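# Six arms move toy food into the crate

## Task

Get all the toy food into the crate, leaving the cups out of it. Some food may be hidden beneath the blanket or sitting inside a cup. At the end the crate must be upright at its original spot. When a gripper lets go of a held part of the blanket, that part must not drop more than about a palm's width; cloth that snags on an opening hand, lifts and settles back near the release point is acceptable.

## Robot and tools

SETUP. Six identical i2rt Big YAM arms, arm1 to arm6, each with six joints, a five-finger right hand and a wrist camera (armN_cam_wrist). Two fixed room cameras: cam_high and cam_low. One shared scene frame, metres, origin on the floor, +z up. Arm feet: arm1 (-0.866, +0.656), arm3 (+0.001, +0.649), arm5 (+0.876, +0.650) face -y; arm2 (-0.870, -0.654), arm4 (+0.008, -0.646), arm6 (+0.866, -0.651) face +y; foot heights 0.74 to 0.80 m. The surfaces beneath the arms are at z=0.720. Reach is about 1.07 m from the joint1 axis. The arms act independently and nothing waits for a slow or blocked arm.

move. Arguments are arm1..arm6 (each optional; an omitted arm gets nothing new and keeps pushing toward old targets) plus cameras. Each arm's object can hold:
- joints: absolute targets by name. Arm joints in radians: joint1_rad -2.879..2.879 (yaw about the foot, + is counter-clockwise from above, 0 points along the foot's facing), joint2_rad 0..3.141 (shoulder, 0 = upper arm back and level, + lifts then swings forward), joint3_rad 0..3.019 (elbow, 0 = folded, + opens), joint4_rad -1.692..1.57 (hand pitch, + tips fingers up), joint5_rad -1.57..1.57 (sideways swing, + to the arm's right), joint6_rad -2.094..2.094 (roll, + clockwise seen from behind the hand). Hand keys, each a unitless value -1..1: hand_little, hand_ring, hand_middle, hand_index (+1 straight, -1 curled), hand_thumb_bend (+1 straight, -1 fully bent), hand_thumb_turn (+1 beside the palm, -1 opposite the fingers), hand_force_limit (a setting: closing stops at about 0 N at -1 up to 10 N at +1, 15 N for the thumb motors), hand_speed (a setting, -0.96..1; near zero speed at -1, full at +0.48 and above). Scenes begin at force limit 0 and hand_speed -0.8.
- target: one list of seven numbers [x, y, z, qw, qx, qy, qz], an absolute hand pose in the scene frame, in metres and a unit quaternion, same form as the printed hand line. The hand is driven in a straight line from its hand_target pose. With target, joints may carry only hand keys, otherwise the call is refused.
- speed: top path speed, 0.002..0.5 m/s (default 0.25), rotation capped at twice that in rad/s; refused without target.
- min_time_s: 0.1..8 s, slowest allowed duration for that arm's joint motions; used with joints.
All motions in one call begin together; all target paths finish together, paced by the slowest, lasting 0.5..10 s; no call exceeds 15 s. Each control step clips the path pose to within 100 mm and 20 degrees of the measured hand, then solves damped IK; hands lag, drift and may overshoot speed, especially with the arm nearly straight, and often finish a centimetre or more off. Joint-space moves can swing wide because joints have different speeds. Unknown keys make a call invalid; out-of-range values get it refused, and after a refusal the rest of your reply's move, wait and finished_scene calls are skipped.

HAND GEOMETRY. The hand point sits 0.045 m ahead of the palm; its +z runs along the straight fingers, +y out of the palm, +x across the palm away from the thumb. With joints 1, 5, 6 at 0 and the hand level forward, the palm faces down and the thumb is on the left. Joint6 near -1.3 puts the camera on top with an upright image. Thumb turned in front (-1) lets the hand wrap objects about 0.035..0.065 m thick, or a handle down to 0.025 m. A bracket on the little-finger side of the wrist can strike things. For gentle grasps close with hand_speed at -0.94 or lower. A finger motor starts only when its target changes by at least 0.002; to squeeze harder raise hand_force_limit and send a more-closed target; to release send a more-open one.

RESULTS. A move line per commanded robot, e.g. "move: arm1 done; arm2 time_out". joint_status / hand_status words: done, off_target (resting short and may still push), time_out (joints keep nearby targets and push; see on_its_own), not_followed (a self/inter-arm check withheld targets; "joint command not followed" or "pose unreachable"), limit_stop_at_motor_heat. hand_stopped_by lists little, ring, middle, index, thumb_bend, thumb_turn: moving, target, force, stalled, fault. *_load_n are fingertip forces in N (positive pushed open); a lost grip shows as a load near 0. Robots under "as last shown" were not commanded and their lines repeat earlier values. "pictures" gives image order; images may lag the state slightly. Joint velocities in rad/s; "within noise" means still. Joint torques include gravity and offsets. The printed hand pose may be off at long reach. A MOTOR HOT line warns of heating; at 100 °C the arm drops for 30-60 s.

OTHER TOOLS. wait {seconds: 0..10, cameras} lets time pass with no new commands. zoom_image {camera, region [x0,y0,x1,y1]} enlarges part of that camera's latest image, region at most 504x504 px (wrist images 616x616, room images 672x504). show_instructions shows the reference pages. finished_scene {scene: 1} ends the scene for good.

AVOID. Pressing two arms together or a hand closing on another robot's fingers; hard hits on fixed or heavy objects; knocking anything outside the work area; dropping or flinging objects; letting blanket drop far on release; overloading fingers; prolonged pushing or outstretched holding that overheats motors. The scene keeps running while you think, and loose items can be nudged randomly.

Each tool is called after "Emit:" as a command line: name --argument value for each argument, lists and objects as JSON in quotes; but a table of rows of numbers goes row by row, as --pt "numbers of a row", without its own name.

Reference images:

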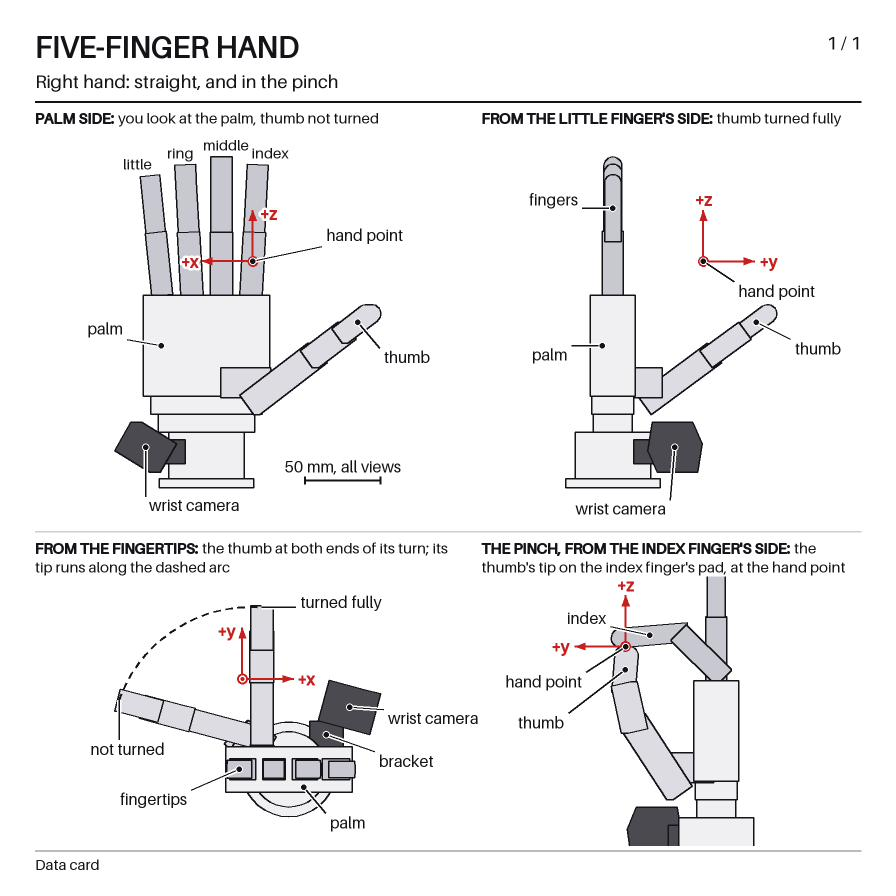

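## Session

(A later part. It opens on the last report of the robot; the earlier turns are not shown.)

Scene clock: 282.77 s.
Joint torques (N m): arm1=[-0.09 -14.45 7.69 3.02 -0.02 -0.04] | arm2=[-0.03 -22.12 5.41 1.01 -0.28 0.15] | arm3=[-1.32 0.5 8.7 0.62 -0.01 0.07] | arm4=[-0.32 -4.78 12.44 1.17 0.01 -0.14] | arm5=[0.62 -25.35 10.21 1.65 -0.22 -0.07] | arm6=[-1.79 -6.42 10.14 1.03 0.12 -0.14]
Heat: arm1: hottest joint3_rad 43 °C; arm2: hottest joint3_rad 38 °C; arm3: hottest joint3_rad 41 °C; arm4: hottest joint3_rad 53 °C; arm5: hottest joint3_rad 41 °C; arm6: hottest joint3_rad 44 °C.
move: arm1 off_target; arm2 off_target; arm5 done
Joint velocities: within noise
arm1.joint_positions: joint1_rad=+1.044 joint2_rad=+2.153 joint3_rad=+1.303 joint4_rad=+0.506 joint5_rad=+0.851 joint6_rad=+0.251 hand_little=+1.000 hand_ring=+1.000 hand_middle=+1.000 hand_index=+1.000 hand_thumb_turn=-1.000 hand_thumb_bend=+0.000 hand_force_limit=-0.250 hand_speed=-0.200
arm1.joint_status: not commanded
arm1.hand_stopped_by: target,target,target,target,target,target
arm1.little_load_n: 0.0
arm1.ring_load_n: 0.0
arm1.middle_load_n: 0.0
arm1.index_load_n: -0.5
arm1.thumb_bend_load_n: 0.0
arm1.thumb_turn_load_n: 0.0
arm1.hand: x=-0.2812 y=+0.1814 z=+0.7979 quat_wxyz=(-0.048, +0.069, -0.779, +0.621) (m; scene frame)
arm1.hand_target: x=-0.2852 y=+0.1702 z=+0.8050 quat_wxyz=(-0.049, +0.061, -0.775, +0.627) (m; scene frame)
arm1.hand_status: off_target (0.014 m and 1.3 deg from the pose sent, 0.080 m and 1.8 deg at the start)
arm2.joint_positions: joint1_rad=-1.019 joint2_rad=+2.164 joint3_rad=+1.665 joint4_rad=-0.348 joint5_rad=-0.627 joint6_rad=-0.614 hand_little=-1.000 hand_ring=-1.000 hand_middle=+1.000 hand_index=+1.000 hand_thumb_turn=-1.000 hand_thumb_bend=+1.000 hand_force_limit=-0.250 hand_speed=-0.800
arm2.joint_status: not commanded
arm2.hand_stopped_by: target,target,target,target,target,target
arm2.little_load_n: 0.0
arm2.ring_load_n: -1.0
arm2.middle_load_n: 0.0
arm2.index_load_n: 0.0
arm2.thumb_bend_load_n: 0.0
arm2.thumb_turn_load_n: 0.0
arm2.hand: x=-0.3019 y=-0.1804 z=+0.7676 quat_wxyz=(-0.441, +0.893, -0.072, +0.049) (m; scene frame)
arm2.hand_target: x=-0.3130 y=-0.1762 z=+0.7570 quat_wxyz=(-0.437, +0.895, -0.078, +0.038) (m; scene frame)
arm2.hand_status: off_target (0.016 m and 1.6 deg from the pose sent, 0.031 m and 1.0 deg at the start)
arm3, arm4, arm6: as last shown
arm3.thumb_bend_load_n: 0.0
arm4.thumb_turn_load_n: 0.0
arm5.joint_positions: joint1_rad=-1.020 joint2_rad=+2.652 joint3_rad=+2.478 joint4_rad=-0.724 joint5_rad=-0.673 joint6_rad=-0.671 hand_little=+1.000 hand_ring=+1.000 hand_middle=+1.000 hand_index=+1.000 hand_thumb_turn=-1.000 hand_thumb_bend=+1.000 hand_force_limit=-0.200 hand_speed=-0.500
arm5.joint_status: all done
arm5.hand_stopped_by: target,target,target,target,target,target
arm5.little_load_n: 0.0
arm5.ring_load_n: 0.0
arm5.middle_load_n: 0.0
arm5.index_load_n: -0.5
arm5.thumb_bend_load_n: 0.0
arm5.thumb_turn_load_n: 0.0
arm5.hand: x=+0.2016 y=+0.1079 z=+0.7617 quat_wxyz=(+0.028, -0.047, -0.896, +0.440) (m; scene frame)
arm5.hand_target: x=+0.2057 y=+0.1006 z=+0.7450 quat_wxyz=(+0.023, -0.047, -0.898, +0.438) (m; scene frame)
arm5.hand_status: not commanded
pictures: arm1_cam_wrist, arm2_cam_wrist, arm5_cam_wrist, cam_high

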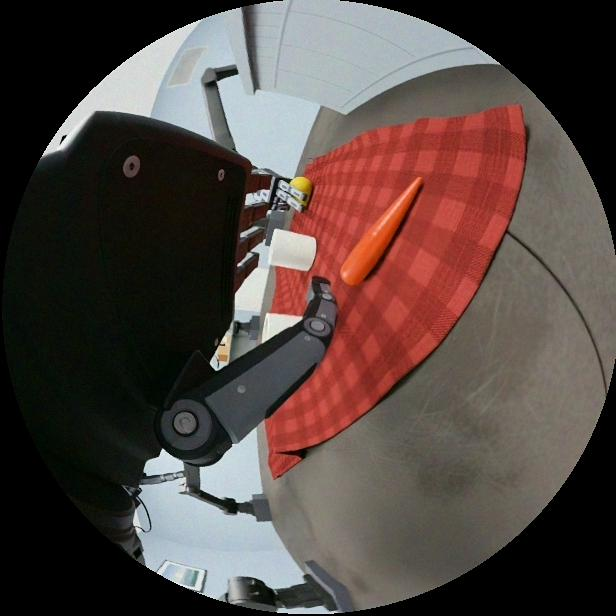

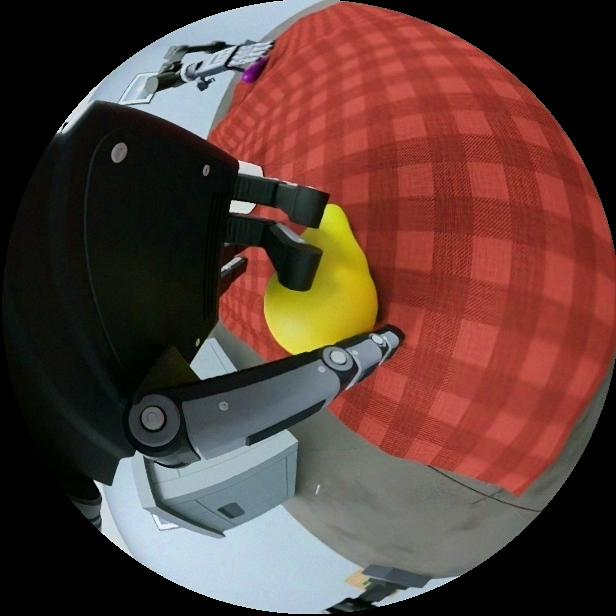

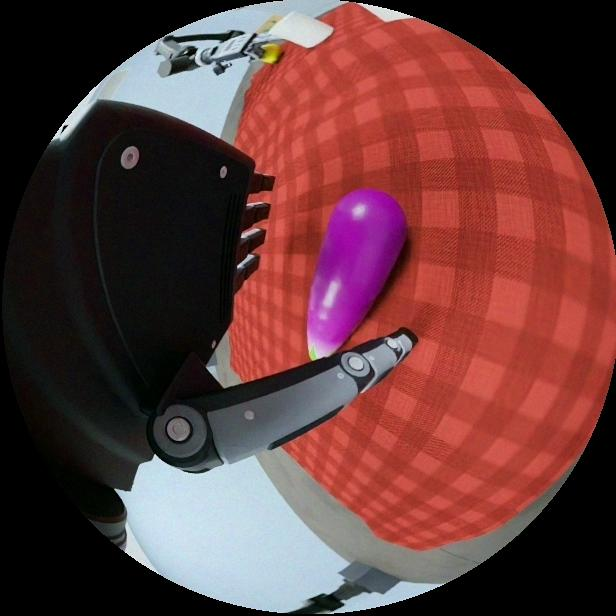

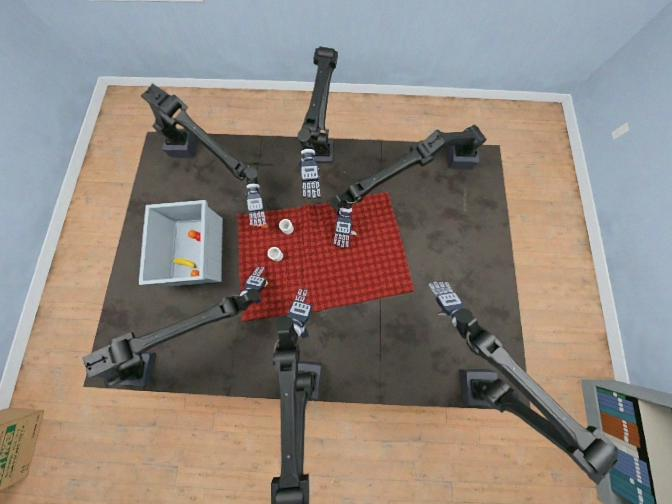

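Emit:
move --arm1 '{"target":[-0.291,0.142,0.752,-0.0548,0.0677,0.7741,-0.6269],"speed":0.12}' --arm2 '{"joints":{"hand_speed":-0.65,"hand_force_limit":-0.4,"hand_index":-0.5,"hand_middle":-0.5}}' --arm5 '{"target":[0.212,0.205,0.845,-0.0229,0.047,0.8975,-0.4378],"speed":0.15}' --cameras '["arm1_cam_wrist","arm2_cam_wrist","arm5_cam_wrist"]'

Scene clock: 285.77 s.
Joint torques (N m): arm1=[1.26 -14.86 11.17 1.31 0.33 0.12] | arm2=[-0.73 -22.36 5.72 0.65 -0.28 0.12] | arm3=[-2.49 0.03 8.79 0.43 -0.06 0.05] | arm4=[-0.38 -4.84 12.44 1.16 0.01 -0.14] | arm5=[-0.32 -25.82 7.86 1.03 -0.47 -0.26] | arm6=[-1.73 -6.53 10.1 1.03 0.12 -0.14]
Heat: arm1: hottest joint3_rad 42 °C; arm2: hottest joint3_rad 38 °C; arm3: hottest joint3_rad 42 °C; arm4: hottest joint3_rad 53 °C; arm5: hottest joint3_rad 41 °C; arm6: hottest joint3_rad 44 °C.
move: arm1 off_target; arm2 off_target; arm5 done
Joint velocities: within noise
arm1.joint_positions: joint1_rad=+1.044 joint2_rad=+2.323 joint3_rad=+1.499 joint4_rad=+0.248 joint5_rad=+1.165 joint6_rad=+0.502 hand_little=+1.000 hand_ring=+1.000 hand_middle=+1.000 hand_index=+1.000 hand_thumb_turn=-1.000 hand_thumb_bend=+0.000 hand_force_limit=-0.250 hand_speed=-0.200
arm1.joint_status: not commanded
arm1.hand_stopped_by: target,target,target,target,target,target
arm1.little_load_n: 0.0
arm1.ring_load_n: 0.0
arm1.middle_load_n: 0.0
arm1.index_load_n: 0.0
arm1.thumb_bend_load_n: 0.0
arm1.thumb_turn_load_n: 0.0
arm1.hand: x=-0.3054 y=+0.1496 z=+0.7415 quat_wxyz=(+0.067, -0.056, -0.778, +0.622) (m; scene frame)
arm1.hand_target: x=-0.2917 y=+0.1426 z=+0.7523 quat_wxyz=(+0.055, -0.067, -0.774, +0.627) (m; scene frame)
arm1.hand_status: off_target (0.019 m and 2.0 deg from the pose sent, 0.061 m and 19.6 deg at the start)
arm2.joint_positions: joint1_rad=-1.008 joint2_rad=+2.164 joint3_rad=+1.662 joint4_rad=-0.339 joint5_rad=-0.626 joint6_rad=-0.610 hand_little=-1.000 hand_ring=-1.000 hand_middle=+0.003 hand_index=-0.124 hand_thumb_turn=-1.000 hand_thumb_bend=+1.000 hand_force_limit=-0.400 hand_speed=-0.650
arm2.joint_status: hand_middle off_target (ended at +0.003, target -0.500); hand_index off_target (ended at -0.124, target -0.500); the others done
arm2.hand_stopped_by: target,target,force,force,target,target
arm2.little_load_n: 0.0
arm2.ring_load_n: -1.5
arm2.middle_load_n: 1.5
arm2.index_load_n: 8.0
arm2.thumb_bend_load_n: 1.5
arm2.thumb_turn_load_n: -1.0
arm2.hand: x=-0.3069 y=-0.1735 z=+0.7676 quat_wxyz=(-0.443, +0.893, -0.067, +0.048) (m; scene frame)
arm2.hand_target: x=-0.3131 y=-0.1762 z=+0.7571 quat_wxyz=(-0.436, +0.895, -0.078, +0.038) (m; scene frame)
arm2.hand_status: not commanded
arm3, arm4: as last shown
arm3.thumb_turn_load_n: 0.5
arm5.joint_positions: joint1_rad=-1.117 joint2_rad=+2.374 joint3_rad=+2.185 joint4_rad=-0.775 joint5_rad=-0.735 joint6_rad=-0.774 hand_little=+1.000 hand_ring=+1.000 hand_middle=+1.000 hand_index=+1.000 hand_thumb_turn=-1.000 hand_thumb_bend=+1.000 hand_force_limit=-0.200 hand_speed=-0.500
arm5.joint_status: not commanded
arm5.hand_stopped_by: target,target,target,target,target,target
arm5.little_load_n: 0.0
arm5.ring_load_n: 0.0
arm5.middle_load_n: 0.0
arm5.index_load_n: 0.0
arm5.thumb_bend_load_n: 0.0
arm5.thumb_turn_load_n: 0.0
arm5.hand: x=+0.2109 y=+0.1989 z=+0.8498 quat_wxyz=(+0.027, -0.046, -0.896, +0.441) (m; scene frame)
arm5.hand_target: x=+0.2120 y=+0.2049 z=+0.8451 quat_wxyz=(+0.023, -0.047, -0.897, +0.438) (m; scene frame)
arm5.hand_status: done (0.008 m and 0.6 deg from the pose sent, 0.128 m and 0.7 deg at the start)
arm6.joint_positions: joint1_rad=+0.654 joint2_rad=+1.221 joint3_rad=+0.920 joint4_rad=-0.410 joint5_rad=+0.360 joint6_rad=+0.306 hand_little=+1.000 hand_ring=+1.000 hand_middle=+1.000 hand_index=+1.000 hand_thumb_turn=-1.000 hand_thumb_bend=+1.000 hand_force_limit=-0.200 hand_speed=-0.500
arm6.joint_status: not commanded
arm6.hand_stopped_by: target,target,target,target,target,target
arm6.little_load_n: 0.0
arm6.ring_load_n: 0.0
arm6.middle_load_n: 0.0
arm6.index_load_n: 0.0
arm6.thumb_bend_load_n: 0.0
arm6.thumb_turn_load_n: 0.0
arm6.hand: x=+0.5759 y=-0.2495 z=+0.9728 quat_wxyz=(-0.441, +0.892, +0.090, -0.051) (m; scene frame)
arm6.hand_target: x=+0.5799 y=-0.2500 z=+0.9700 quat_wxyz=(-0.436, +0.894, +0.094, -0.046) (m; scene frame)
arm6.hand_status: not commanded
pictures: arm1_cam_wrist, arm2_cam_wrist, arm5_cam_wrist

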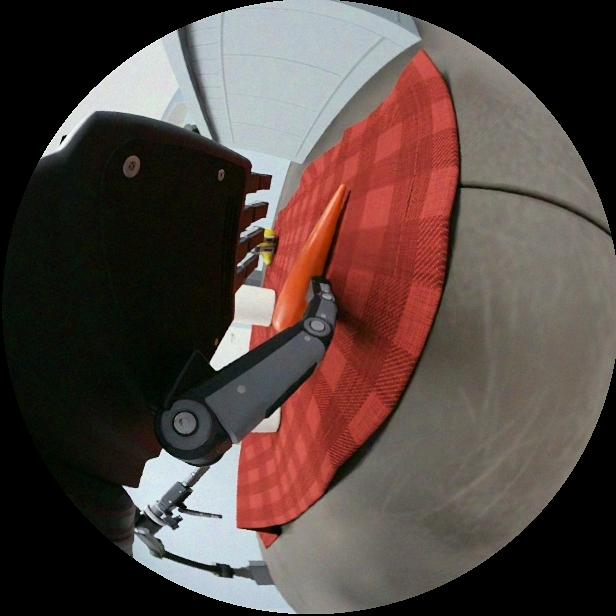

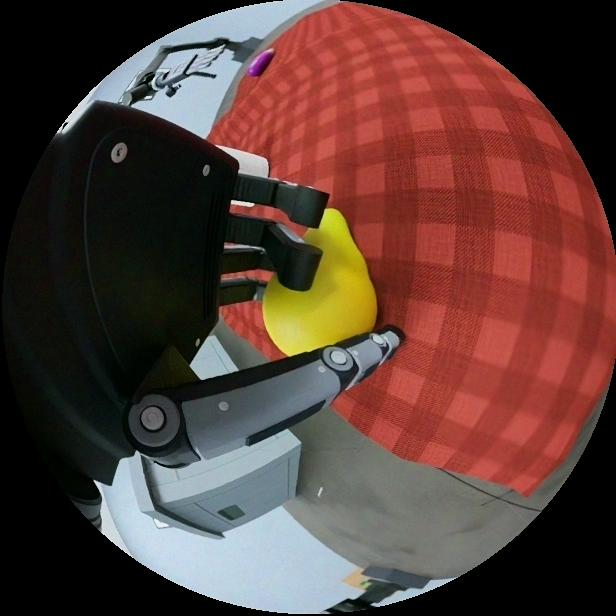

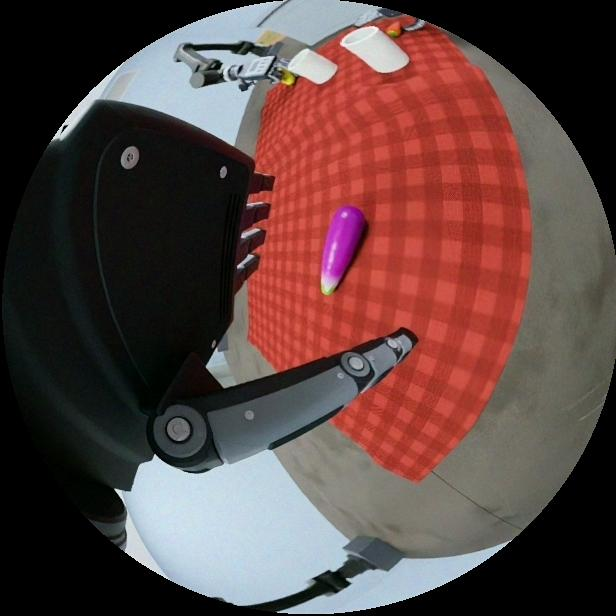

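Emit:
move --arm1 '{"joints":{"hand_speed":-0.6,"hand_force_limit":-0.25,"hand_index":-0.7,"hand_middle":-0.7,"hand_ring":-0.7,"hand_little":-0.7}}' --arm2 '{"joints":{"hand_speed":-0.7,"hand_force_limit":-0.25,"hand_thumb_bend":0.6}}' --arm3 '{"target":[0.18,0.145,0.86,-0.0572,0.1173,0.8911,-0.4347],"speed":0.12}' --arm5 '{"target":[0.46,0.27,0.93,-0.0229,0.047,0.8975,-0.4378],"speed":0.2}' --cameras '["arm1_cam_wrist","arm2_cam_wrist","arm3_cam_wrist"]'

Scene clock: 289.87 s.
Joint torques (N m): arm1=[1.32 -15.09 10.09 1.36 0.12 0.12] | arm2=[-0.73 -22.42 5.67 0.66 -0.29 0.11] | arm3=[-0.73 -8.12 10.7 0.21 0.34 0.11] | arm4=[-0.32 -4.84 12.44 1.17 0.01 -0.14] | arm5=[0.5 -14.33 7.41 1.84 -0.21 -0.02] | arm6=[-1.73 -6.59 10.09 1.05 0.12 -0.14]
Heat: arm1: hottest joint3_rad 42 °C; arm2: hottest joint3_rad 37 °C; arm3: hottest joint3_rad 42 °C; arm4: hottest joint3_rad 54 °C; arm5: hottest joint3_rad 40 °C; arm6: hottest joint3_rad 44 °C.
move: arm1 off_target; arm2 off_target; arm3 off_target; arm5 done
Joint velocities: within noise
arm1.joint_positions: joint1_rad=+1.044 joint2_rad=+2.323 joint3_rad=+1.512 joint4_rad=+0.248 joint5_rad=+1.170 joint6_rad=+0.505 hand_little=-0.286 hand_ring=-0.062 hand_middle=+0.341 hand_index=+0.193 hand_thumb_turn=-1.000 hand_thumb_bend=+0.001 hand_force_limit=-0.250 hand_speed=-0.600
arm1.joint_status: hand_little off_target (ended at -0.286, target -0.700); hand_ring off_target (ended at -0.062, target -0.700); hand_middle off_target (ended at +0.341, target -0.700); hand_index off_target (ended at +0.193, target -0.700); the others done
arm1.hand_stopped_by: force,force,force,force,target,target
arm1.little_load_n: 4.0
arm1.ring_load_n: 2.0
arm1.middle_load_n: 0.0
arm1.index_load_n: 2.5
arm1.thumb_bend_load_n: 3.5
arm1.thumb_turn_load_n: 3.5
arm1.hand: x=-0.3019 y=+0.1464 z=+0.7472 quat_wxyz=(+0.063, -0.063, -0.775, +0.625) (m; scene frame)
arm1.hand_target: x=-0.2918 y=+0.1425 z=+0.7523 quat_wxyz=(+0.055, -0.068, -0.774, +0.627) (m; scene frame)
arm1.hand_status: not commanded
arm2.joint_positions: joint1_rad=-1.008 joint2_rad=+2.164 joint3_rad=+1.662 joint4_rad=-0.339 joint5_rad=-0.626 joint6_rad=-0.610 hand_little=-1.000 hand_ring=-1.000 hand_middle=+0.003 hand_index=-0.124 hand_thumb_turn=-1.000 hand_thumb_bend=+0.978 hand_force_limit=-0.250 hand_speed=-0.700
arm2.joint_status: hand_thumb_bend off_target (ended at +0.978, target +0.600); the others done
arm2.hand_stopped_by: target,target,force,force,force,target
arm2.little_load_n: 0.0
arm2.ring_load_n: -1.0
arm2.middle_load_n: 2.5
arm2.index_load_n: 9.0
arm2.thumb_bend_load_n: 7.0
arm2.thumb_turn_load_n: -0.5
arm2.hand: x=-0.3069 y=-0.1735 z=+0.7676 quat_wxyz=(-0.443, +0.893, -0.067, +0.048) (m; scene frame)
arm2.hand_target: x=-0.3131 y=-0.1762 z=+0.7571 quat_wxyz=(-0.436, +0.895, -0.078, +0.038) (m; scene frame)
arm2.hand_status: not commanded
arm3.joint_positions: joint1_rad=+0.412 joint2_rad=+1.415 joint3_rad=+0.896 joint4_rad=-0.298 joint5_rad=+0.523 joint6_rad=+0.471 hand_little=+1.000 hand_ring=+1.000 hand_middle=+1.000 hand_index=+1.000 hand_thumb_turn=-1.000 hand_thumb_bend=+1.000 hand_force_limit=-0.200 hand_speed=-0.300
arm3.joint_status: not commanded
arm3.hand_stopped_by: target,target,target,target,target,target
arm3.little_load_n: 0.0
arm3.ring_load_n: 0.0
arm3.middle_load_n: 0.0
arm3.index_load_n: 0.0
arm3.thumb_bend_load_n: 0.0
arm3.thumb_turn_load_n: 0.0
arm3.hand: x=+0.1707 y=+0.1574 z=+0.8461 quat_wxyz=(+0.064, -0.114, -0.895, +0.427) (m; scene frame)
arm3.hand_target: x=+0.1797 y=+0.1457 z=+0.8600 quat_wxyz=(+0.057, -0.117, -0.891, +0.435) (m; scene frame)
arm3.hand_status: off_target (0.021 m and 1.3 deg from the pose sent, 0.231 m and 36.3 deg at the start)
arm4.joint_positions: joint1_rad=+0.193 joint2_rad=+0.748 joint3_rad=+0.669 joint4_rad=-0.615 joint5_rad=+0.257 joint6_rad=+0.205 hand_little=-1.000 hand_ring=-1.000 hand_middle=+1.000 hand_index=+1.000 hand_thumb_turn=-1.000 hand_thumb_bend=+1.000 hand_force_limit=-0.250 hand_speed=-0.500
arm4.joint_status: not commanded
arm4.hand_stopped_by: target,target,target,target,target,target
arm4.little_load_n: 0.0
arm4.ring_load_n: 0.0
arm4.middle_load_n: 0.0
arm4.index_load_n: 0.0
arm4.thumb_bend_load_n: 0.0
arm4.thumb_turn_load_n: 0.0
arm4.hand: x=-0.0308 y=-0.3010 z=+0.9818 quat_wxyz=(-0.432, +0.897, -0.084, +0.037) (m; scene frame)
arm4.hand_target: x=-0.0301 y=-0.3000 z=+0.9900 quat_wxyz=(-0.437, +0.895, -0.078, +0.038) (m; scene frame)
arm4.hand_status: not commanded
arm5.joint_positions: joint1_rad=-1.036 joint2_rad=+1.631 joint3_rad=+1.229 joint4_rad=-0.518 joint5_rad=-0.685 joint6_rad=-0.695 hand_little=+1.000 hand_ring=+1.000 hand_middle=+1.000 hand_index=+1.000 hand_thumb_turn=-1.000 hand_thumb_bend=+1.000 hand_force_limit=-0.200 hand_speed=-0.500
arm5.joint_status: not commanded
arm5.hand_stopped_by: target,target,target,target,target,target
arm5.little_load_n: 0.0
arm5.ring_load_n: 0.0
arm5.middle_load_n: 0.0
arm5.index_load_n: 0.0
arm5.thumb_bend_load_n: 0.0
arm5.thumb_turn_load_n: 0.0
arm5.hand: x=+0.4565 y=+0.2735 z=+0.9323 quat_wxyz=(+0.025, -0.046, -0.898, +0.437) (m; scene frame)
arm5.hand_target: x=+0.4599 y=+0.2701 z=+0.9301 quat_wxyz=(+0.023, -0.047, -0.898, +0.438) (m; scene frame)
arm5.hand_status: done (0.005 m and 0.2 deg from the pose sent, 0.271 m and 0.6 deg at the start)
arm6: as last shown
pictures: arm1_cam_wrist, arm2_cam_wrist, arm3_cam_wrist

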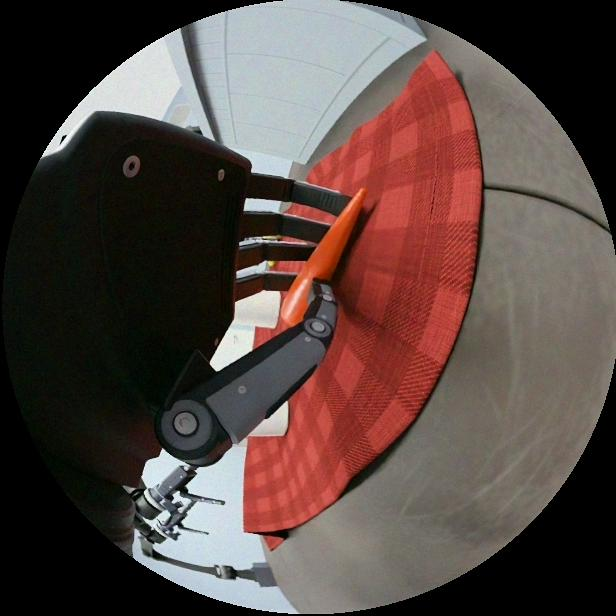

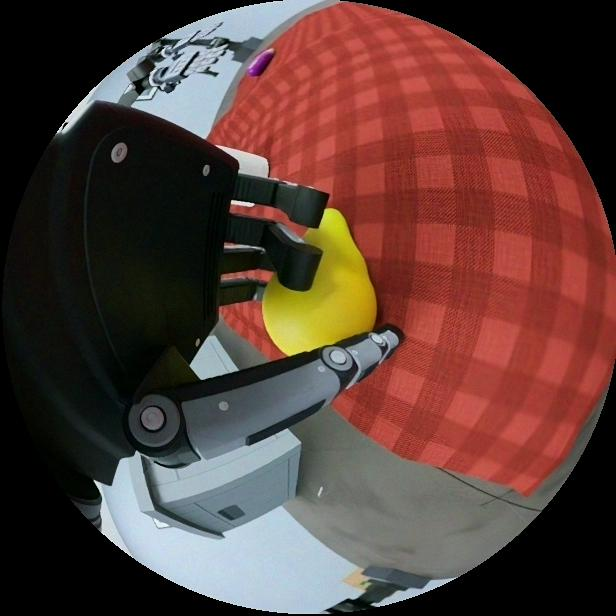

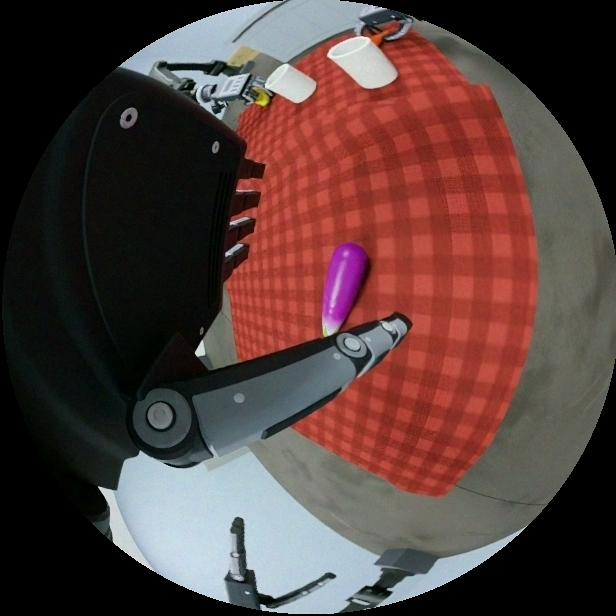

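Emit:
move --arm2 '{"target":[-0.32,-0.185,0.92,0.4367,-0.8953,0.0783,-0.0382],"speed":0.12}' --arm1 '{"joints":{"hand_little":-0.72,"hand_ring":-0.72,"hand_middle":-0.72,"hand_index":-0.72,"hand_force_limit":-0.2,"hand_speed":-0.6}}' --arm3 '{"target":[0.199,0.125,0.785,-0.0572,0.1173,0.8911,-0.4347],"speed":0.12}' --cameras '["arm3_cam_wrist","arm2_cam_wrist","arm1_cam_wrist"]'

Scene clock: 293.03 s.
Joint torques (N m): arm1=[1.32 -15.09 9.83 1.36 0.05 0.12] | arm2=[-1.26 -22.83 10.41 0.4 -0.46 0.07] | arm3=[-0.5 -10.17 8.1 1.06 0.4 0.09] | arm4=[-0.26 -4.78 12.44 1.17 0.01 -0.14] | arm5=[0.44 -14.51 7.51 1.84 -0.21 -0.02] | arm6=[-1.73 -6.59 10.07 1.02 0.11 -0.14]
Heat: arm1: hottest joint3_rad 42 °C; arm2: hottest joint3_rad 37 °C; arm3: hottest joint3_rad 42 °C; arm4: hottest joint3_rad 54 °C; arm5: hottest joint3_rad 40 °C; arm6: hottest joint3_rad 44 °C.
move: arm1 off_target; arm2 off_target; arm3 off_target
Joint velocities: within noise
arm1.joint_positions: joint1_rad=+1.044 joint2_rad=+2.323 joint3_rad=+1.515 joint4_rad=+0.248 joint5_rad=+1.172 joint6_rad=+0.505 hand_little=-0.318 hand_ring=-0.130 hand_middle=+0.162 hand_index=+0.162 hand_thumb_turn=-1.000 hand_thumb_bend=+0.002 hand_force_limit=-0.200 hand_speed=-0.600
arm1.joint_status: hand_little off_target (ended at -0.318, target -0.720); hand_ring off_target (ended at -0.130, target -0.720); hand_middle off_target (ended at +0.162, target -0.720); hand_index off_target (ended at +0.162, target -0.720); the others done
arm1.hand_stopped_by: force,force,force,force,target,target
arm1.little_load_n: 3.5
arm1.ring_load_n: 5.0
arm1.middle_load_n: 2.0
arm1.index_load_n: 5.5
arm1.thumb_bend_load_n: 7.0
arm1.thumb_turn_load_n: 5.0
arm1.hand: x=-0.3010 y=+0.1456 z=+0.7488 quat_wxyz=(+0.063, -0.064, -0.774, +0.626) (m; scene frame)
arm1.hand_target: x=-0.2915 y=+0.1425 z=+0.7525 quat_wxyz=(+0.054, -0.067, -0.774, +0.627) (m; scene frame)
arm1.hand_status: not commanded
arm2.joint_positions: joint1_rad=-1.008 joint2_rad=+1.994 joint3_rad=+1.752 joint4_rad=-0.667 joint5_rad=-0.626 joint6_rad=-0.610 hand_little=-1.000 hand_ring=-1.000 hand_middle=+0.003 hand_index=-0.124 hand_thumb_turn=-1.000 hand_thumb_bend=+0.978 hand_force_limit=-0.250 hand_speed=-0.700
arm2.joint_status: not commanded
arm2.hand_stopped_by: target,target,force,force,force,target
arm2.little_load_n: 0.0
arm2.ring_load_n: -1.0
arm2.middle_load_n: 2.0
arm2.index_load_n: 9.0
arm2.thumb_bend_load_n: 7.0
arm2.thumb_turn_load_n: -0.5
arm2.hand: x=-0.3325 y=-0.1896 z=+0.8937 quat_wxyz=(-0.425, +0.902, -0.079, +0.023) (m; scene frame)
arm2.hand_target: x=-0.3209 y=-0.1856 z=+0.9201 quat_wxyz=(-0.437, +0.895, -0.078, +0.038) (m; scene frame)
arm2.hand_status: off_target (0.029 m and 2.3 deg from the pose sent, 0.153 m and 1.9 deg at the start)
arm3.joint_positions: joint1_rad=+0.431 joint2_rad=+1.596 joint3_rad=+0.896 joint4_rad=-0.134 joint5_rad=+0.538 joint6_rad=+0.489 hand_little=+1.000 hand_ring=+1.000 hand_middle=+1.000 hand_index=+1.000 hand_thumb_turn=-1.000 hand_thumb_bend=+1.000 hand_force_limit=-0.200 hand_speed=-0.300
arm3.joint_status: not commanded
arm3.hand_stopped_by: target,target,target,target,target,target
arm3.little_load_n: 0.0
arm3.ring_load_n: 0.0
arm3.middle_load_n: 0.0
arm3.index_load_n: -0.5
arm3.thumb_bend_load_n: 0.0
arm3.thumb_turn_load_n: 0.0
arm3.hand: x=+0.1887 y=+0.1357 z=+0.7799 quat_wxyz=(+0.066, -0.115, -0.896, +0.424) (m; scene frame)
arm3.hand_target: x=+0.1988 y=+0.1255 z=+0.7852 quat_wxyz=(+0.057, -0.117, -0.891, +0.435) (m; scene frame)
arm3.hand_status: off_target (0.016 m and 1.7 deg from the pose sent, 0.075 m and 1.2 deg at the start)
arm4, arm5, arm6: as last shown
arm5.ring_load_n: -0.5
pictures: arm1_cam_wrist, arm2_cam_wrist, arm3_cam_wrist

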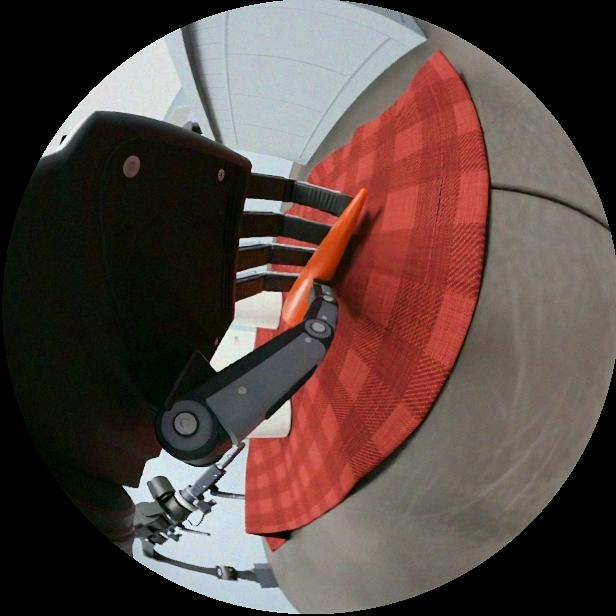

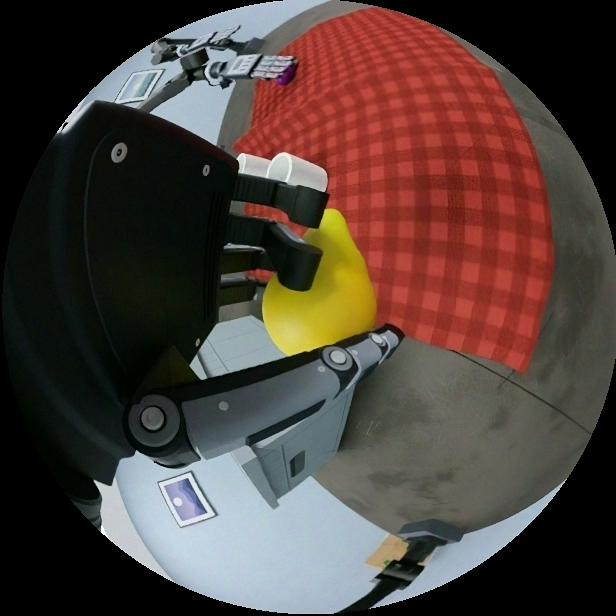

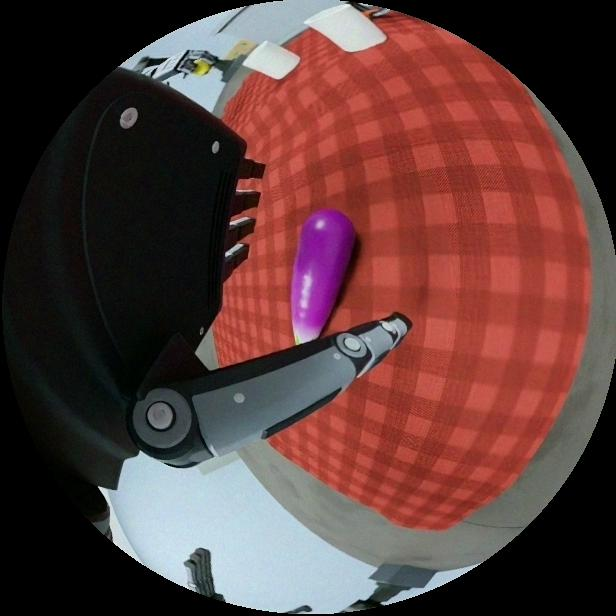

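Emit:
move --arm2 '{"target":[-0.49,-0.26,1.09,0.4367,-0.8953,0.0783,-0.0382],"speed":0.2}' --arm1 '{"target":[-0.29,0.16,0.90,-0.0548,0.0677,0.7741,-0.6269],"speed":0.12}' --arm3 '{"target":[0.193,0.094,0.75,-0.0836,0.1715,0.8822,-0.4303],"speed":0.1}' --cameras '["arm3_cam_wrist","arm1_cam_wrist"]'

Scene clock: 295.63 s.
Joint torques (N m): arm1=[2.32 -15.62 11.73 1.29 0.43 0.14] | arm2=[-0.38 -12.81 7.64 0.43 -0.29 0.1] | arm3=[-0.97 -9.76 8.98 0.98 0.42 0.17] | arm4=[-0.32 -4.84 12.42 1.17 0 -0.14] | arm5=[0.44 -14.51 7.5 1.85 -0.21 -0.01] | arm6=[-1.73 -6.48 10.09 1.05 0.11 -0.13]
Heat: arm1: hottest joint3_rad 42 °C; arm2: hottest joint3_rad 37 °C; arm3: hottest joint3_rad 42 °C; arm4: hottest joint3_rad 54 °C; arm5: hottest joint3_rad 40 °C; arm6: hottest joint3_rad 44 °C.
move: arm1 off_target; arm2 done; arm3 off_target
Joint velocities: within noise
arm1.joint_positions: joint1_rad=+1.056 joint2_rad=+2.086 joint3_rad=+1.515 joint4_rad=-0.047 joint5_rad=+1.183 joint6_rad=+0.538 hand_little=-0.318 hand_ring=-0.130 hand_middle=+0.161 hand_index=+0.162 hand_thumb_turn=-1.000 hand_thumb_bend=+0.002 hand_force_limit=-0.200 hand_speed=-0.600
arm1.joint_status: not commanded
arm1.hand_stopped_by: force,force,force,force,target,target
arm1.little_load_n: 3.5
arm1.ring_load_n: 5.5
arm1.middle_load_n: 0.0
arm1.index_load_n: 5.5
arm1.thumb_bend_load_n: 7.0
arm1.thumb_turn_load_n: 5.0
arm1.hand: x=-0.3069 y=+0.1577 z=+0.8773 quat_wxyz=(+0.073, -0.058, -0.779, +0.620) (m; scene frame)
arm1.hand_target: x=-0.2907 y=+0.1605 z=+0.9004 quat_wxyz=(+0.055, -0.068, -0.774, +0.627) (m; scene frame)
arm1.hand_status: off_target (0.028 m and 2.6 deg from the pose sent, 0.152 m and 1.0 deg at the start)
arm2.joint_positions: joint1_rad=-0.962 joint2_rad=+1.454 joint3_rad=+1.544 joint4_rad=-0.913 joint5_rad=-0.593 joint6_rad=-0.565 hand_little=-1.000 hand_ring=-1.000 hand_middle=+0.003 hand_index=-0.124 hand_thumb_turn=-1.000 hand_thumb_bend=+0.978 hand_force_limit=-0.250 hand_speed=-0.700
arm2.joint_status: not commanded
arm2.hand_stopped_by: target,target,force,force,force,target
arm2.little_load_n: 0.0
arm2.ring_load_n: -1.0
arm2.middle_load_n: 2.0
arm2.index_load_n: 9.0
arm2.thumb_bend_load_n: 6.5
arm2.thumb_turn_load_n: -0.5
arm2.hand: x=-0.4876 y=-0.2622 z=+1.0935 quat_wxyz=(-0.441, +0.894, -0.071, +0.046) (m; scene frame)
arm2.hand_target: x=-0.4900 y=-0.2600 z=+1.0899 quat_wxyz=(-0.437, +0.895, -0.078, +0.038) (m; scene frame)
arm2.hand_status: done (0.005 m and 1.3 deg from the pose sent, 0.261 m and 2.3 deg at the start)
arm3.joint_positions: joint1_rad=+0.431 joint2_rad=+1.710 joint3_rad=+0.959 joint4_rad=-0.125 joint5_rad=+0.613 joint6_rad=+0.575 hand_little=+1.000 hand_ring=+1.000 hand_middle=+1.000 hand_index=+1.000 hand_thumb_turn=-1.000 hand_thumb_bend=+1.000 hand_force_limit=-0.200 hand_speed=-0.300
arm3.joint_status: not commanded
arm3.hand_stopped_by: target,target,target,target,target,target
arm3.little_load_n: -0.5
arm3.ring_load_n: 0.0
arm3.middle_load_n: 0.0
arm3.index_load_n: 0.0
arm3.thumb_bend_load_n: 0.5
arm3.thumb_turn_load_n: -4.0
arm3.hand: x=+0.1871 y=+0.1109 z=+0.7529 quat_wxyz=(+0.091, -0.160, -0.887, +0.424) (m; scene frame)
arm3.hand_target: x=+0.1925 y=+0.0949 z=+0.7502 quat_wxyz=(+0.084, -0.171, -0.882, +0.430) (m; scene frame)
arm3.hand_status: off_target (0.018 m and 1.8 deg from the pose sent, 0.052 m and 7.1 deg at the start)
arm4, arm5, arm6: as last shown
arm5.ring_load_n: 0.0
pictures: arm1_cam_wrist, arm3_cam_wrist

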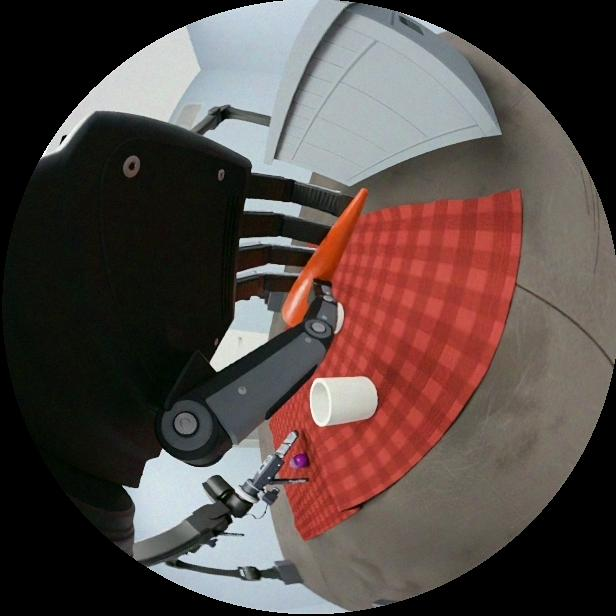

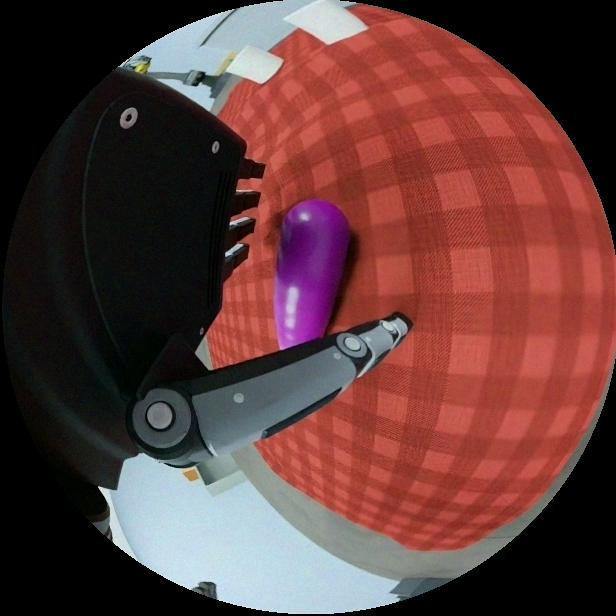

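Emit:
move --arm3 '{"target":[0.184,0.073,0.757,-0.0836,0.1715,0.8822,-0.4303],"speed":0.1}' --arm2 '{"target":[-0.72,-0.05,1.10,0.2550,-0.9519,0.1636,-0.0438],"speed":0.25}' --cameras '["arm3_cam_wrist"]'

Emit:
move --arm2 '{"target":[-0.74,-0.02,0.93,0.2550,-0.9519,0.1636,-0.0438],"speed":0.15}' --cameras '["arm2_cam_wrist"]'

Scene clock: 298.47 s.
Joint torques (N m): arm1=[2.26 -15.62 11.69 1.29 0.43 0.15] | arm2=[-1.2 -18.37 10.56 0.09 0.12 0.11] | arm3=[-1.73 -11.4 9.14 0.85 0.32 -0.06] | arm4=[-0.38 -4.84 12.45 1.18 0 -0.14] | arm5=[0.44 -14.45 7.5 1.84 -0.21 -0.01] | arm6=[-1.73 -6.53 10.07 1.02 0.12 -0.14]
Heat: arm1: hottest joint3_rad 42 °C; arm2: hottest joint3_rad 37 °C; arm3: hottest joint3_rad 42 °C; arm4: hottest joint3_rad 54 °C; arm5: hottest joint3_rad 40 °C; arm6: hottest joint3_rad 44 °C.
move: arm2 off_target; arm3 off_target
Joint velocities: within noise
arm1, arm4, arm5, arm6: as last shown
arm1.ring_load_n: 5.0
arm1.thumb_bend_load_n: 6.5
arm1.hand_target: x=-0.2907 y=+0.1605 z=+0.9004 quat_wxyz=(+0.054, -0.068, -0.774, +0.627) (m; scene frame)
arm2.joint_positions: joint1_rad=-0.286 joint2_rad=+1.795 joint3_rad=+2.049 joint4_rad=-1.340 joint5_rad=+0.020 joint6_rad=+0.029 hand_little=-1.000 hand_ring=-1.000 hand_middle=+0.003 hand_index=-0.124 hand_thumb_turn=-1.000 hand_thumb_bend=+0.978 hand_force_limit=-0.250 hand_speed=-0.700
arm2.joint_status: not commanded
arm2.hand_stopped_by: target,target,force,force,force,target
arm2.little_load_n: 0.0
arm2.ring_load_n: -1.0
arm2.middle_load_n: 2.0
arm2.index_load_n: 9.0
arm2.thumb_bend_load_n: 7.0
arm2.thumb_turn_load_n: -1.0
arm2.hand: x=-0.7243 y=-0.0565 z=+1.0798 quat_wxyz=(-0.237, +0.958, -0.154, +0.041) (m; scene frame)
arm2.hand_target: x=-0.7201 y=-0.0507 z=+1.0999 quat_wxyz=(-0.256, +0.952, -0.164, +0.044) (m; scene frame)
arm2.hand_status: off_target (0.022 m and 2.5 deg from the pose sent, 0.315 m and 24.8 deg at the start)
arm3.joint_positions: joint1_rad=+0.403 joint2_rad=+1.741 joint3_rad=+1.005 joint4_rad=-0.125 joint5_rad=+0.592 joint6_rad=+0.570 hand_little=+1.000 hand_ring=+1.000 hand_middle=+1.000 hand_index=+1.000 hand_thumb_turn=-1.000 hand_thumb_bend=+1.000 hand_force_limit=-0.200 hand_speed=-0.300
arm3.joint_status: not commanded
arm3.hand_stopped_by: target,target,target,target,target,target
arm3.little_load_n: 0.0
arm3.ring_load_n: 0.0
arm3.middle_load_n: 0.0
arm3.index_load_n: 0.0
arm3.thumb_bend_load_n: 0.0
arm3.thumb_turn_load_n: 0.0
arm3.hand: x=+0.1835 y=+0.0898 z=+0.7547 quat_wxyz=(+0.085, -0.168, -0.885, +0.425) (m; scene frame)
arm3.hand_target: x=+0.1837 y=+0.0737 z=+0.7571 quat_wxyz=(+0.084, -0.171, -0.882, +0.430) (m; scene frame)
arm3.hand_status: off_target (0.017 m and 0.8 deg from the pose sent, 0.038 m and 1.8 deg at the start)
arm5.ring_load_n: -0.5
arm6.middle_load_n: -0.5
pictures: arm3_cam_wrist

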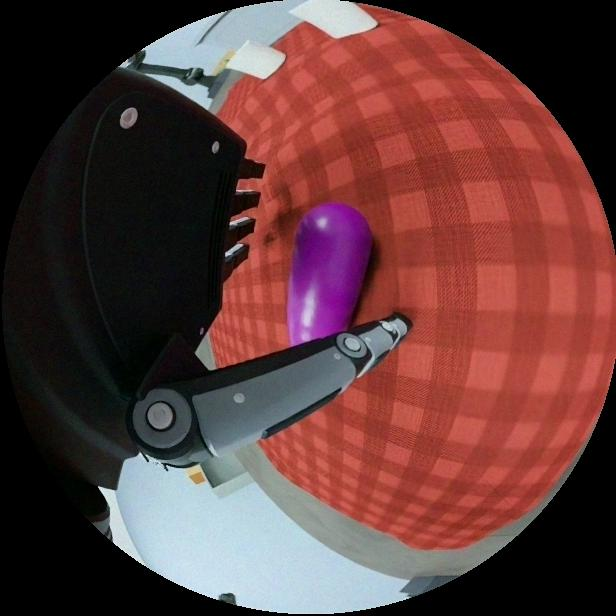

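Scene clock: 300.37 s.
Joint torques (N m): arm1=[2.37 -15.68 11.7 1.29 0.43 0.14] | arm2=[-0.5 -18.84 7.54 0.99 0.15 0.11] | arm3=[-1.85 -11.81 9.05 0.65 0.35 -0.08] | arm4=[-0.32 -4.78 12.45 1.17 0.01 -0.14] | arm5=[0.5 -14.45 7.5 1.84 -0.21 -0.01] | arm6=[-1.79 -6.53 10.11 1.01 0.12 -0.14]
Heat: arm1: hottest joint3_rad 42 °C; arm2: hottest joint3_rad 37 °C; arm3: hottest joint3_rad 42 °C; arm4: hottest joint3_rad 55 °C; arm5: hottest joint3_rad 40 °C; arm6: hottest joint3_rad 44 °C.
move: arm2 done
Joint velocities: within noise
arm1, arm3, arm4, arm5, arm6: as last shown
arm1.little_load_n: 4.0
arm2.joint_positions: joint1_rad=-0.249 joint2_rad=+1.829 joint3_rad=+1.689 joint4_rad=-0.928 joint5_rad=+0.043 joint6_rad=+0.069 hand_little=-1.000 hand_ring=-1.000 hand_middle=+0.003 hand_index=-0.124 hand_thumb_turn=-1.000 hand_thumb_bend=+0.978 hand_force_limit=-0.250 hand_speed=-0.700
arm2.joint_status: not commanded
arm2.hand_stopped_by: target,target,force,force,force,target
arm2.little_load_n: 0.0
arm2.ring_load_n: -1.0
arm2.middle_load_n: 2.0
arm2.index_load_n: 9.0
arm2.thumb_bend_load_n: 6.5
arm2.thumb_turn_load_n: -0.5
arm2.hand: x=-0.7377 y=-0.0262 z=+0.9267 quat_wxyz=(-0.246, +0.955, -0.158, +0.044) (m; scene frame)
arm2.hand_target: x=-0.7399 y=-0.0200 z=+0.9301 quat_wxyz=(-0.255, +0.952, -0.164, +0.044) (m; scene frame)
arm2.hand_status: done (0.007 m and 1.3 deg from the pose sent, 0.155 m and 2.5 deg at the start)
arm5.ring_load_n: 0.0
arm6.middle_load_n: 0.0
pictures: arm2_cam_wrist

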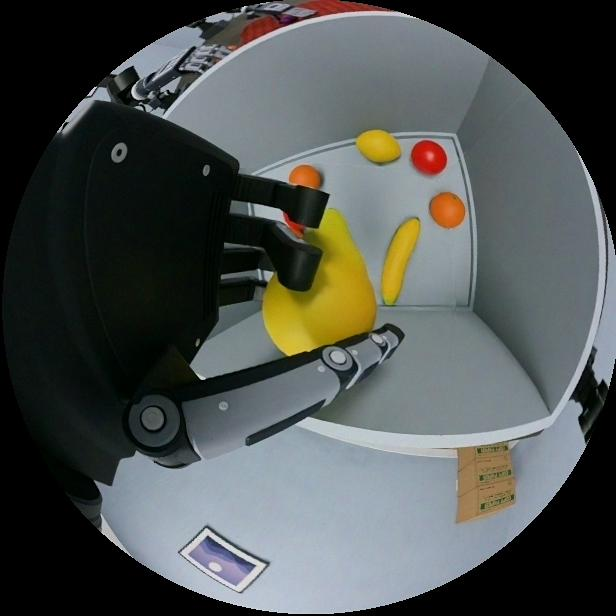

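Emit:
move --arm3 '{"target":[0.179,0.062,0.757,-0.0836,0.1715,0.8822,-0.4303],"speed":0.1}' --arm2 '{"target":[-0.755,0.012,0.80,0.2550,-0.9519,0.1636,-0.0438],"speed":0.12}' --cameras '["arm3_cam_wrist","arm2_cam_wrist"]'

Scene clock: 302.73 s.
Joint torques (N m): arm1=[2.26 -15.74 11.71 1.29 0.43 0.14] | arm2=[-0.44 -20.84 7.1 1.01 0.18 0.12] | arm3=[-2.2 -11.87 9.24 0.84 0.31 -0.06] | arm4=[-0.32 -4.84 12.44 1.18 0.01 -0.14] | arm5=[0.5 -14.45 7.5 1.84 -0.21 -0.01] | arm6=[-1.85 -6.53 10.09 1.01 0.11 -0.14]
Heat: arm1: hottest joint3_rad 42 °C; arm2: hottest joint3_rad 37 °C; arm3: hottest joint3_rad 42 °C; arm4: hottest joint3_rad 55 °C; arm5: hottest joint3_rad 40 °C; arm6: hottest joint3_rad 44 °C.
move: arm2 done; arm3 off_target
Joint velocities: within noise
arm1, arm4, arm5, arm6: as last shown
arm1.little_load_n: 3.5
arm1.thumb_bend_load_n: 7.0
arm2.joint_positions: joint1_rad=-0.213 joint2_rad=+1.991 joint3_rad=+1.586 joint4_rad=-0.662 joint5_rad=+0.061 joint6_rad=+0.101 hand_little=-1.000 hand_ring=-1.000 hand_middle=+0.003 hand_index=-0.124 hand_thumb_turn=-1.000 hand_thumb_bend=+0.978 hand_force_limit=-0.250 hand_speed=-0.700
arm2.joint_status: not commanded
arm2.hand_stopped_by: target,target,force,force,force,target
arm2.little_load_n: 0.0
arm2.ring_load_n: -1.0
arm2.middle_load_n: 2.0
arm2.index_load_n: 9.0
arm2.thumb_bend_load_n: 7.0
arm2.thumb_turn_load_n: -0.5
arm2.hand: x=-0.7523 y=+0.0061 z=+0.7993 quat_wxyz=(-0.248, +0.955, -0.158, +0.044) (m; scene frame)
arm2.hand_target: x=-0.7552 y=+0.0119 z=+0.8001 quat_wxyz=(-0.255, +0.952, -0.164, +0.044) (m; scene frame)
arm2.hand_status: done (0.007 m and 1.1 deg from the pose sent, 0.133 m and 1.3 deg at the start)
arm3.joint_positions: joint1_rad=+0.386 joint2_rad=+1.756 joint3_rad=+1.028 joint4_rad=-0.125 joint5_rad=+0.580 joint6_rad=+0.554 hand_little=+1.000 hand_ring=+1.000 hand_middle=+1.000 hand_index=+1.000 hand_thumb_turn=-1.000 hand_thumb_bend=+1.000 hand_force_limit=-0.200 hand_speed=-0.300
arm3.joint_status: not commanded
arm3.hand_stopped_by: target,target,target,target,target,target
arm3.little_load_n: 0.0
arm3.ring_load_n: 0.0
arm3.middle_load_n: 0.0
arm3.index_load_n: 0.0
arm3.thumb_bend_load_n: 0.0
arm3.thumb_turn_load_n: 0.0
arm3.hand: x=+0.1792 y=+0.0796 z=+0.7549 quat_wxyz=(+0.085, -0.168, -0.886, +0.424) (m; scene frame)
arm3.hand_target: x=+0.1786 y=+0.0628 z=+0.7572 quat_wxyz=(+0.084, -0.172, -0.882, +0.430) (m; scene frame)
arm3.hand_status: off_target (0.018 m and 0.9 deg from the pose sent, 0.028 m and 0.8 deg at the start)
arm6.thumb_bend_load_n: -0.5
pictures: arm2_cam_wrist, arm3_cam_wrist

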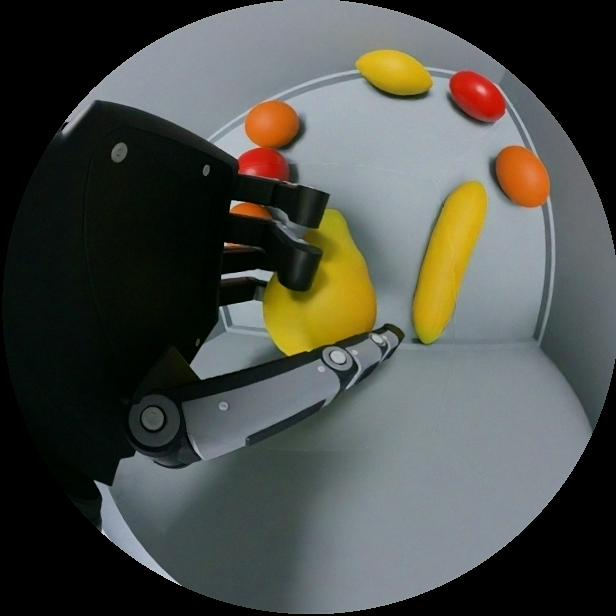

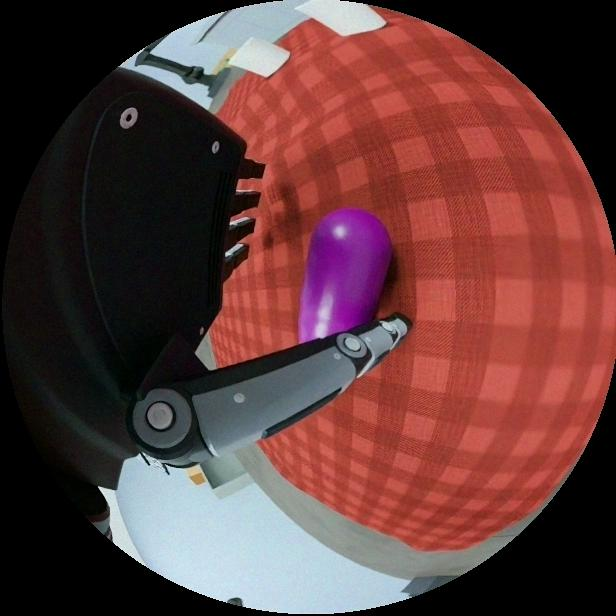

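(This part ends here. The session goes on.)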